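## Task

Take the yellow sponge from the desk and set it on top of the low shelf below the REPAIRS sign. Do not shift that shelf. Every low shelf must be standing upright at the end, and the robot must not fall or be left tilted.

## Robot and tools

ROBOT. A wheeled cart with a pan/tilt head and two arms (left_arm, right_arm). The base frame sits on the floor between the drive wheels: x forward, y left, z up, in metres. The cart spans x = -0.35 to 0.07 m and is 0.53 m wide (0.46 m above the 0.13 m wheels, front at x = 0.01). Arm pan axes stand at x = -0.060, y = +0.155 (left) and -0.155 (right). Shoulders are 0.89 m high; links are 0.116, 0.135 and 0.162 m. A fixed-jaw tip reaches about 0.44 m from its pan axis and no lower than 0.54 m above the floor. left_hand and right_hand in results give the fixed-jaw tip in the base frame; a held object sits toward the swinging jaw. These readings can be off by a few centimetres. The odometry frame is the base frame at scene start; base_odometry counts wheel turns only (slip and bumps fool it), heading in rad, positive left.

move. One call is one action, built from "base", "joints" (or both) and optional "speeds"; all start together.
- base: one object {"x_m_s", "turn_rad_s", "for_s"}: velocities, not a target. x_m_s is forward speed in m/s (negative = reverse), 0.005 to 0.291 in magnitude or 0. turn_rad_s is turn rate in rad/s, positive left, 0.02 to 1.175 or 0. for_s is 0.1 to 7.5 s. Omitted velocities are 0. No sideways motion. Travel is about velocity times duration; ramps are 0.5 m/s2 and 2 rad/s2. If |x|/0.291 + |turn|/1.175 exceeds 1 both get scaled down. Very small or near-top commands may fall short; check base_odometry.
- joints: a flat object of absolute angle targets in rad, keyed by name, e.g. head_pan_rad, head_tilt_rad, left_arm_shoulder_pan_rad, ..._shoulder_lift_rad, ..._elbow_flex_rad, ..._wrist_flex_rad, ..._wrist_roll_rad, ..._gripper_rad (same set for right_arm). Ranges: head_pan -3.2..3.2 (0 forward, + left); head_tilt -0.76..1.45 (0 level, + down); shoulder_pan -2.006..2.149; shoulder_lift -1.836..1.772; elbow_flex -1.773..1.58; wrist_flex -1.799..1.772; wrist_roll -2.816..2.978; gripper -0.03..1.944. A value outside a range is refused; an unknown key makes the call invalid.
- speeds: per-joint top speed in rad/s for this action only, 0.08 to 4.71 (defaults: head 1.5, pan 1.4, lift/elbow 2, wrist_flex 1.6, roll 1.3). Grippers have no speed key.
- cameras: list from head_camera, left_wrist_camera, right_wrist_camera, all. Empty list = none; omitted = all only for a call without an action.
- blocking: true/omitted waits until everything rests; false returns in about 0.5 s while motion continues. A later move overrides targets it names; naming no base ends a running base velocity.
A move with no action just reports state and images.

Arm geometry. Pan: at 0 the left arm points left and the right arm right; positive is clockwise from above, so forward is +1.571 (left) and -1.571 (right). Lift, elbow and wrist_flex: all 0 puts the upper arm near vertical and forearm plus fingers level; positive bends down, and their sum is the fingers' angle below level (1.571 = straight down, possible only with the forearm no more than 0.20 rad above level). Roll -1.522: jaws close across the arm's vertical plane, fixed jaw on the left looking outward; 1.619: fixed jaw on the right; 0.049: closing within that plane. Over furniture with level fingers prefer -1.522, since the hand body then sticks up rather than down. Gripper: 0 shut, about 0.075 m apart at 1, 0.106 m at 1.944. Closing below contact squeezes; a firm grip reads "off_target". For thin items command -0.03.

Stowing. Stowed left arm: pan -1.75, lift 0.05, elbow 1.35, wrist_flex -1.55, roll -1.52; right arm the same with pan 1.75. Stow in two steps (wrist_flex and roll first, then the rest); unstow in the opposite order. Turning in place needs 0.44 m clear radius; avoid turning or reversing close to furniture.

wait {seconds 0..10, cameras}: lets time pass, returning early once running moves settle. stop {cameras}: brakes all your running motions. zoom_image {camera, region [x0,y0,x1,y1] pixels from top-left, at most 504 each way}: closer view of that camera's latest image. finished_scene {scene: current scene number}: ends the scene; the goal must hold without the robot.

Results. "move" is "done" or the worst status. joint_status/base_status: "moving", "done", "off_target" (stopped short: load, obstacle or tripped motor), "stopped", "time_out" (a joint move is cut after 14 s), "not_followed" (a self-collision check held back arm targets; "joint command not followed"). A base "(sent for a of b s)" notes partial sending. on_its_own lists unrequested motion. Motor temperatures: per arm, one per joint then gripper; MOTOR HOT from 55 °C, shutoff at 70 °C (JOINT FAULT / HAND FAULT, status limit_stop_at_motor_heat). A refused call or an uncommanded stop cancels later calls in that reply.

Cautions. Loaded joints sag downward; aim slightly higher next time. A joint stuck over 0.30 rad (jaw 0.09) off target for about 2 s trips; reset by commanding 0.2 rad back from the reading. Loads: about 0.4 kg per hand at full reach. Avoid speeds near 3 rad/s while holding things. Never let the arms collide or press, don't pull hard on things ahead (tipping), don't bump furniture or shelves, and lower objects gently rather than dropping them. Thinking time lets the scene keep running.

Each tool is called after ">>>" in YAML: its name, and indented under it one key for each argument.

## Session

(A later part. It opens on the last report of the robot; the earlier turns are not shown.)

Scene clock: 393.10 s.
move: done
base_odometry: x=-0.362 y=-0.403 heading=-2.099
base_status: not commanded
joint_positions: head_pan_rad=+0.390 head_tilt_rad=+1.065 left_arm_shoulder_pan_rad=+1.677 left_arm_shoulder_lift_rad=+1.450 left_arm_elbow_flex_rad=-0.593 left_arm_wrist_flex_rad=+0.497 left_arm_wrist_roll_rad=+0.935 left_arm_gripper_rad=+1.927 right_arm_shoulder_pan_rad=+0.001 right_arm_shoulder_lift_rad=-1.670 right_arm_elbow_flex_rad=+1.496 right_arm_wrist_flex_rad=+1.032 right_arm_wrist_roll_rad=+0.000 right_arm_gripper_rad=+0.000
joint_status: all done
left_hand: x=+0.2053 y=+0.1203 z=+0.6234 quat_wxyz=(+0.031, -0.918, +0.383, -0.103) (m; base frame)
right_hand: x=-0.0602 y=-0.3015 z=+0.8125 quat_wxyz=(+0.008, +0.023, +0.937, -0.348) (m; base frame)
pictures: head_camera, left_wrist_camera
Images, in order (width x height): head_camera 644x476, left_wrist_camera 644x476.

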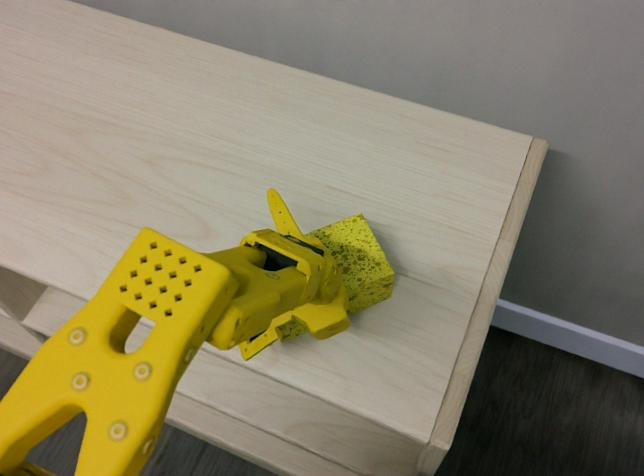

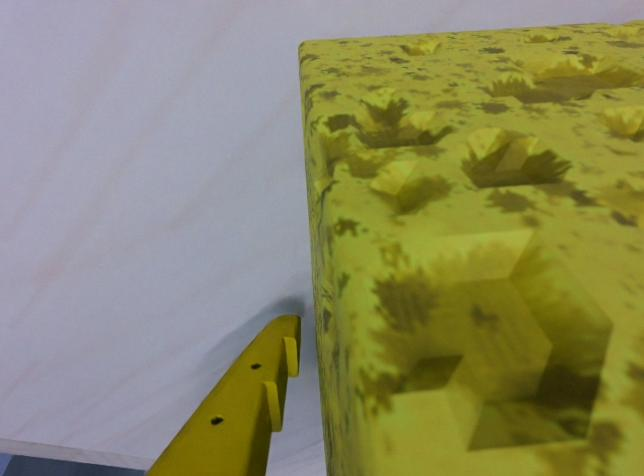

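>>> move:
  joints: {"left_arm_shoulder_lift_rad":0.97,"left_arm_elbow_flex_rad":-0.125,"left_arm_wrist_flex_rad":0.52}
  speeds: {"left_arm_shoulder_lift_rad":0.3,"left_arm_elbow_flex_rad":0.3}

>>> move:
  joints: {"left_arm_shoulder_lift_rad":0.66,"left_arm_elbow_flex_rad":-0.01,"left_arm_wrist_flex_rad":0.63}
  speeds: {"left_arm_shoulder_lift_rad":0.4,"left_arm_elbow_flex_rad":0.15}
  cameras: ["head_camera","left_wrist_camera"]

>>> move:
  joints: {"left_arm_shoulder_lift_rad":-0.1}
  speeds: {"left_arm_shoulder_lift_rad":0.5}

>>> move:
  base: {"x_m_s":-0.15,"for_s":1.7}
  cameras: ["head_camera"]

Scene clock: 409.67 s.
move: done
base_odometry: x=-0.362 y=-0.403 heading=-2.099
base_status: not commanded
joint_positions: head_pan_rad=+0.390 head_tilt_rad=+1.065 left_arm_shoulder_pan_rad=+1.677 left_arm_shoulder_lift_rad=+1.030 left_arm_elbow_flex_rad=-0.125 left_arm_wrist_flex_rad=+0.514 left_arm_wrist_roll_rad=+0.935 left_arm_gripper_rad=+1.927 right_arm_shoulder_pan_rad=+0.001 right_arm_shoulder_lift_rad=-1.670 right_arm_elbow_flex_rad=+1.496 right_arm_wrist_flex_rad=+1.032 right_arm_wrist_roll_rad=+0.000 right_arm_gripper_rad=+0.000
joint_status: all done
left_hand: x=+0.1862 y=+0.1223 z=+0.6657 quat_wxyz=(+0.022, -0.920, +0.384, -0.073) (m; base frame)
right_hand: x=-0.0602 y=-0.3015 z=+0.8125 quat_wxyz=(+0.008, +0.023, +0.937, -0.348) (m; base frame)
pictures: none

Scene clock: 410.97 s.
move: done
base_odometry: x=-0.362 y=-0.403 heading=-2.099
base_status: not commanded
joint_positions: head_pan_rad=+0.390 head_tilt_rad=+1.065 left_arm_shoulder_pan_rad=+1.677 left_arm_shoulder_lift_rad=+0.718 left_arm_elbow_flex_rad=-0.010 left_arm_wrist_flex_rad=+0.625 left_arm_wrist_roll_rad=+0.935 left_arm_gripper_rad=+1.927 right_arm_shoulder_pan_rad=+0.001 right_arm_shoulder_lift_rad=-1.670 right_arm_elbow_flex_rad=+1.496 right_arm_wrist_flex_rad=+1.032 right_arm_wrist_roll_rad=+0.000 right_arm_gripper_rad=+0.000
joint_status: all done
left_hand: x=+0.2024 y=+0.1206 z=+0.7194 quat_wxyz=(+0.034, -0.916, +0.382, -0.114) (m; base frame)
right_hand: x=-0.0602 y=-0.3015 z=+0.8125 quat_wxyz=(+0.008, +0.023, +0.937, -0.348) (m; base frame)
pictures: head_camera, left_wrist_camera
Images, in order (width x height): head_camera 644x476, left_wrist_camera 644x476.

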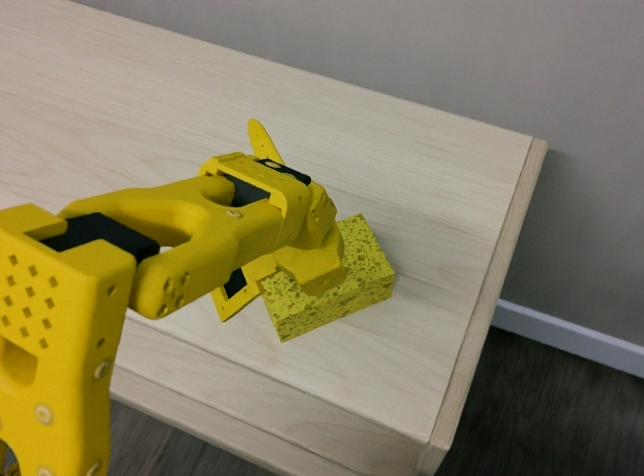

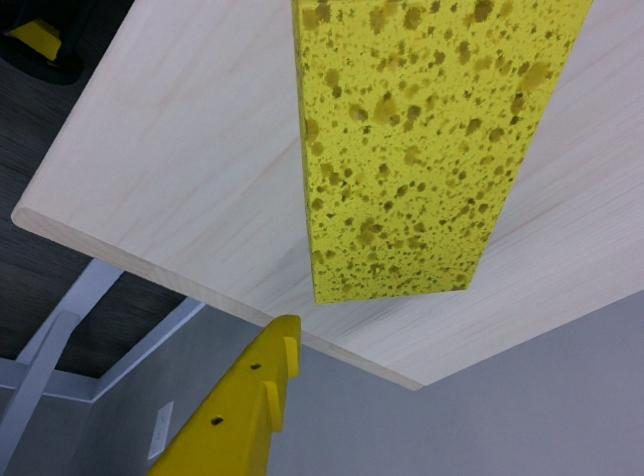

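Scene clock: 413.03 s.
move: done
base_odometry: x=-0.362 y=-0.403 heading=-2.099
base_status: not commanded
joint_positions: head_pan_rad=+0.390 head_tilt_rad=+1.065 left_arm_shoulder_pan_rad=+1.677 left_arm_shoulder_lift_rad=-0.050 left_arm_elbow_flex_rad=-0.007 left_arm_wrist_flex_rad=+0.628 left_arm_wrist_roll_rad=+0.943 left_arm_gripper_rad=+1.927 right_arm_shoulder_pan_rad=+0.001 right_arm_shoulder_lift_rad=-1.670 right_arm_elbow_flex_rad=+1.496 right_arm_wrist_flex_rad=+1.032 right_arm_wrist_roll_rad=+0.000 right_arm_gripper_rad=+0.000
joint_status: all done
left_hand: x=+0.2572 y=+0.1147 z=+0.9300 quat_wxyz=(+0.135, -0.811, +0.335, -0.460) (m; base frame)
right_hand: x=-0.0602 y=-0.3015 z=+0.8125 quat_wxyz=(+0.008, +0.023, +0.937, -0.348) (m; base frame)
pictures: none

Scene clock: 415.60 s.
move: done
base_odometry: x=-0.234 y=-0.182 heading=-2.098
base_status: done (sent for 1.7 of 1.7 s)
joint_positions: head_pan_rad=+0.390 head_tilt_rad=+1.065 left_arm_shoulder_pan_rad=+1.677 left_arm_shoulder_lift_rad=-0.052 left_arm_elbow_flex_rad=-0.007 left_arm_wrist_flex_rad=+0.628 left_arm_wrist_roll_rad=+0.943 left_arm_gripper_rad=+1.927 right_arm_shoulder_pan_rad=+0.001 right_arm_shoulder_lift_rad=-1.670 right_arm_elbow_flex_rad=+1.496 right_arm_wrist_flex_rad=+1.032 right_arm_wrist_roll_rad=+0.000 right_arm_gripper_rad=+0.000
joint_status: not commanded
left_hand: x=+0.2571 y=+0.1148 z=+0.9305 quat_wxyz=(+0.135, -0.811, +0.335, -0.461) (m; base frame)
right_hand: x=-0.0602 y=-0.3015 z=+0.8125 quat_wxyz=(+0.008, +0.023, +0.937, -0.348) (m; base frame)
pictures: head_camera
Images, in order (width x height): head_camera 644x476.

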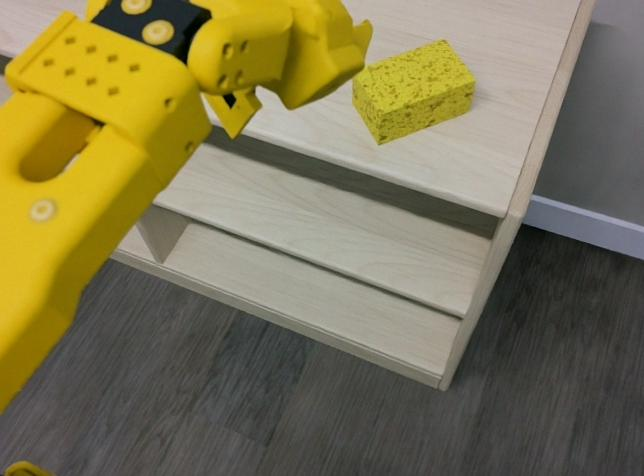

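Placed.

>>> finished_scene:
  scene: 2

The scene is finished: the task was done.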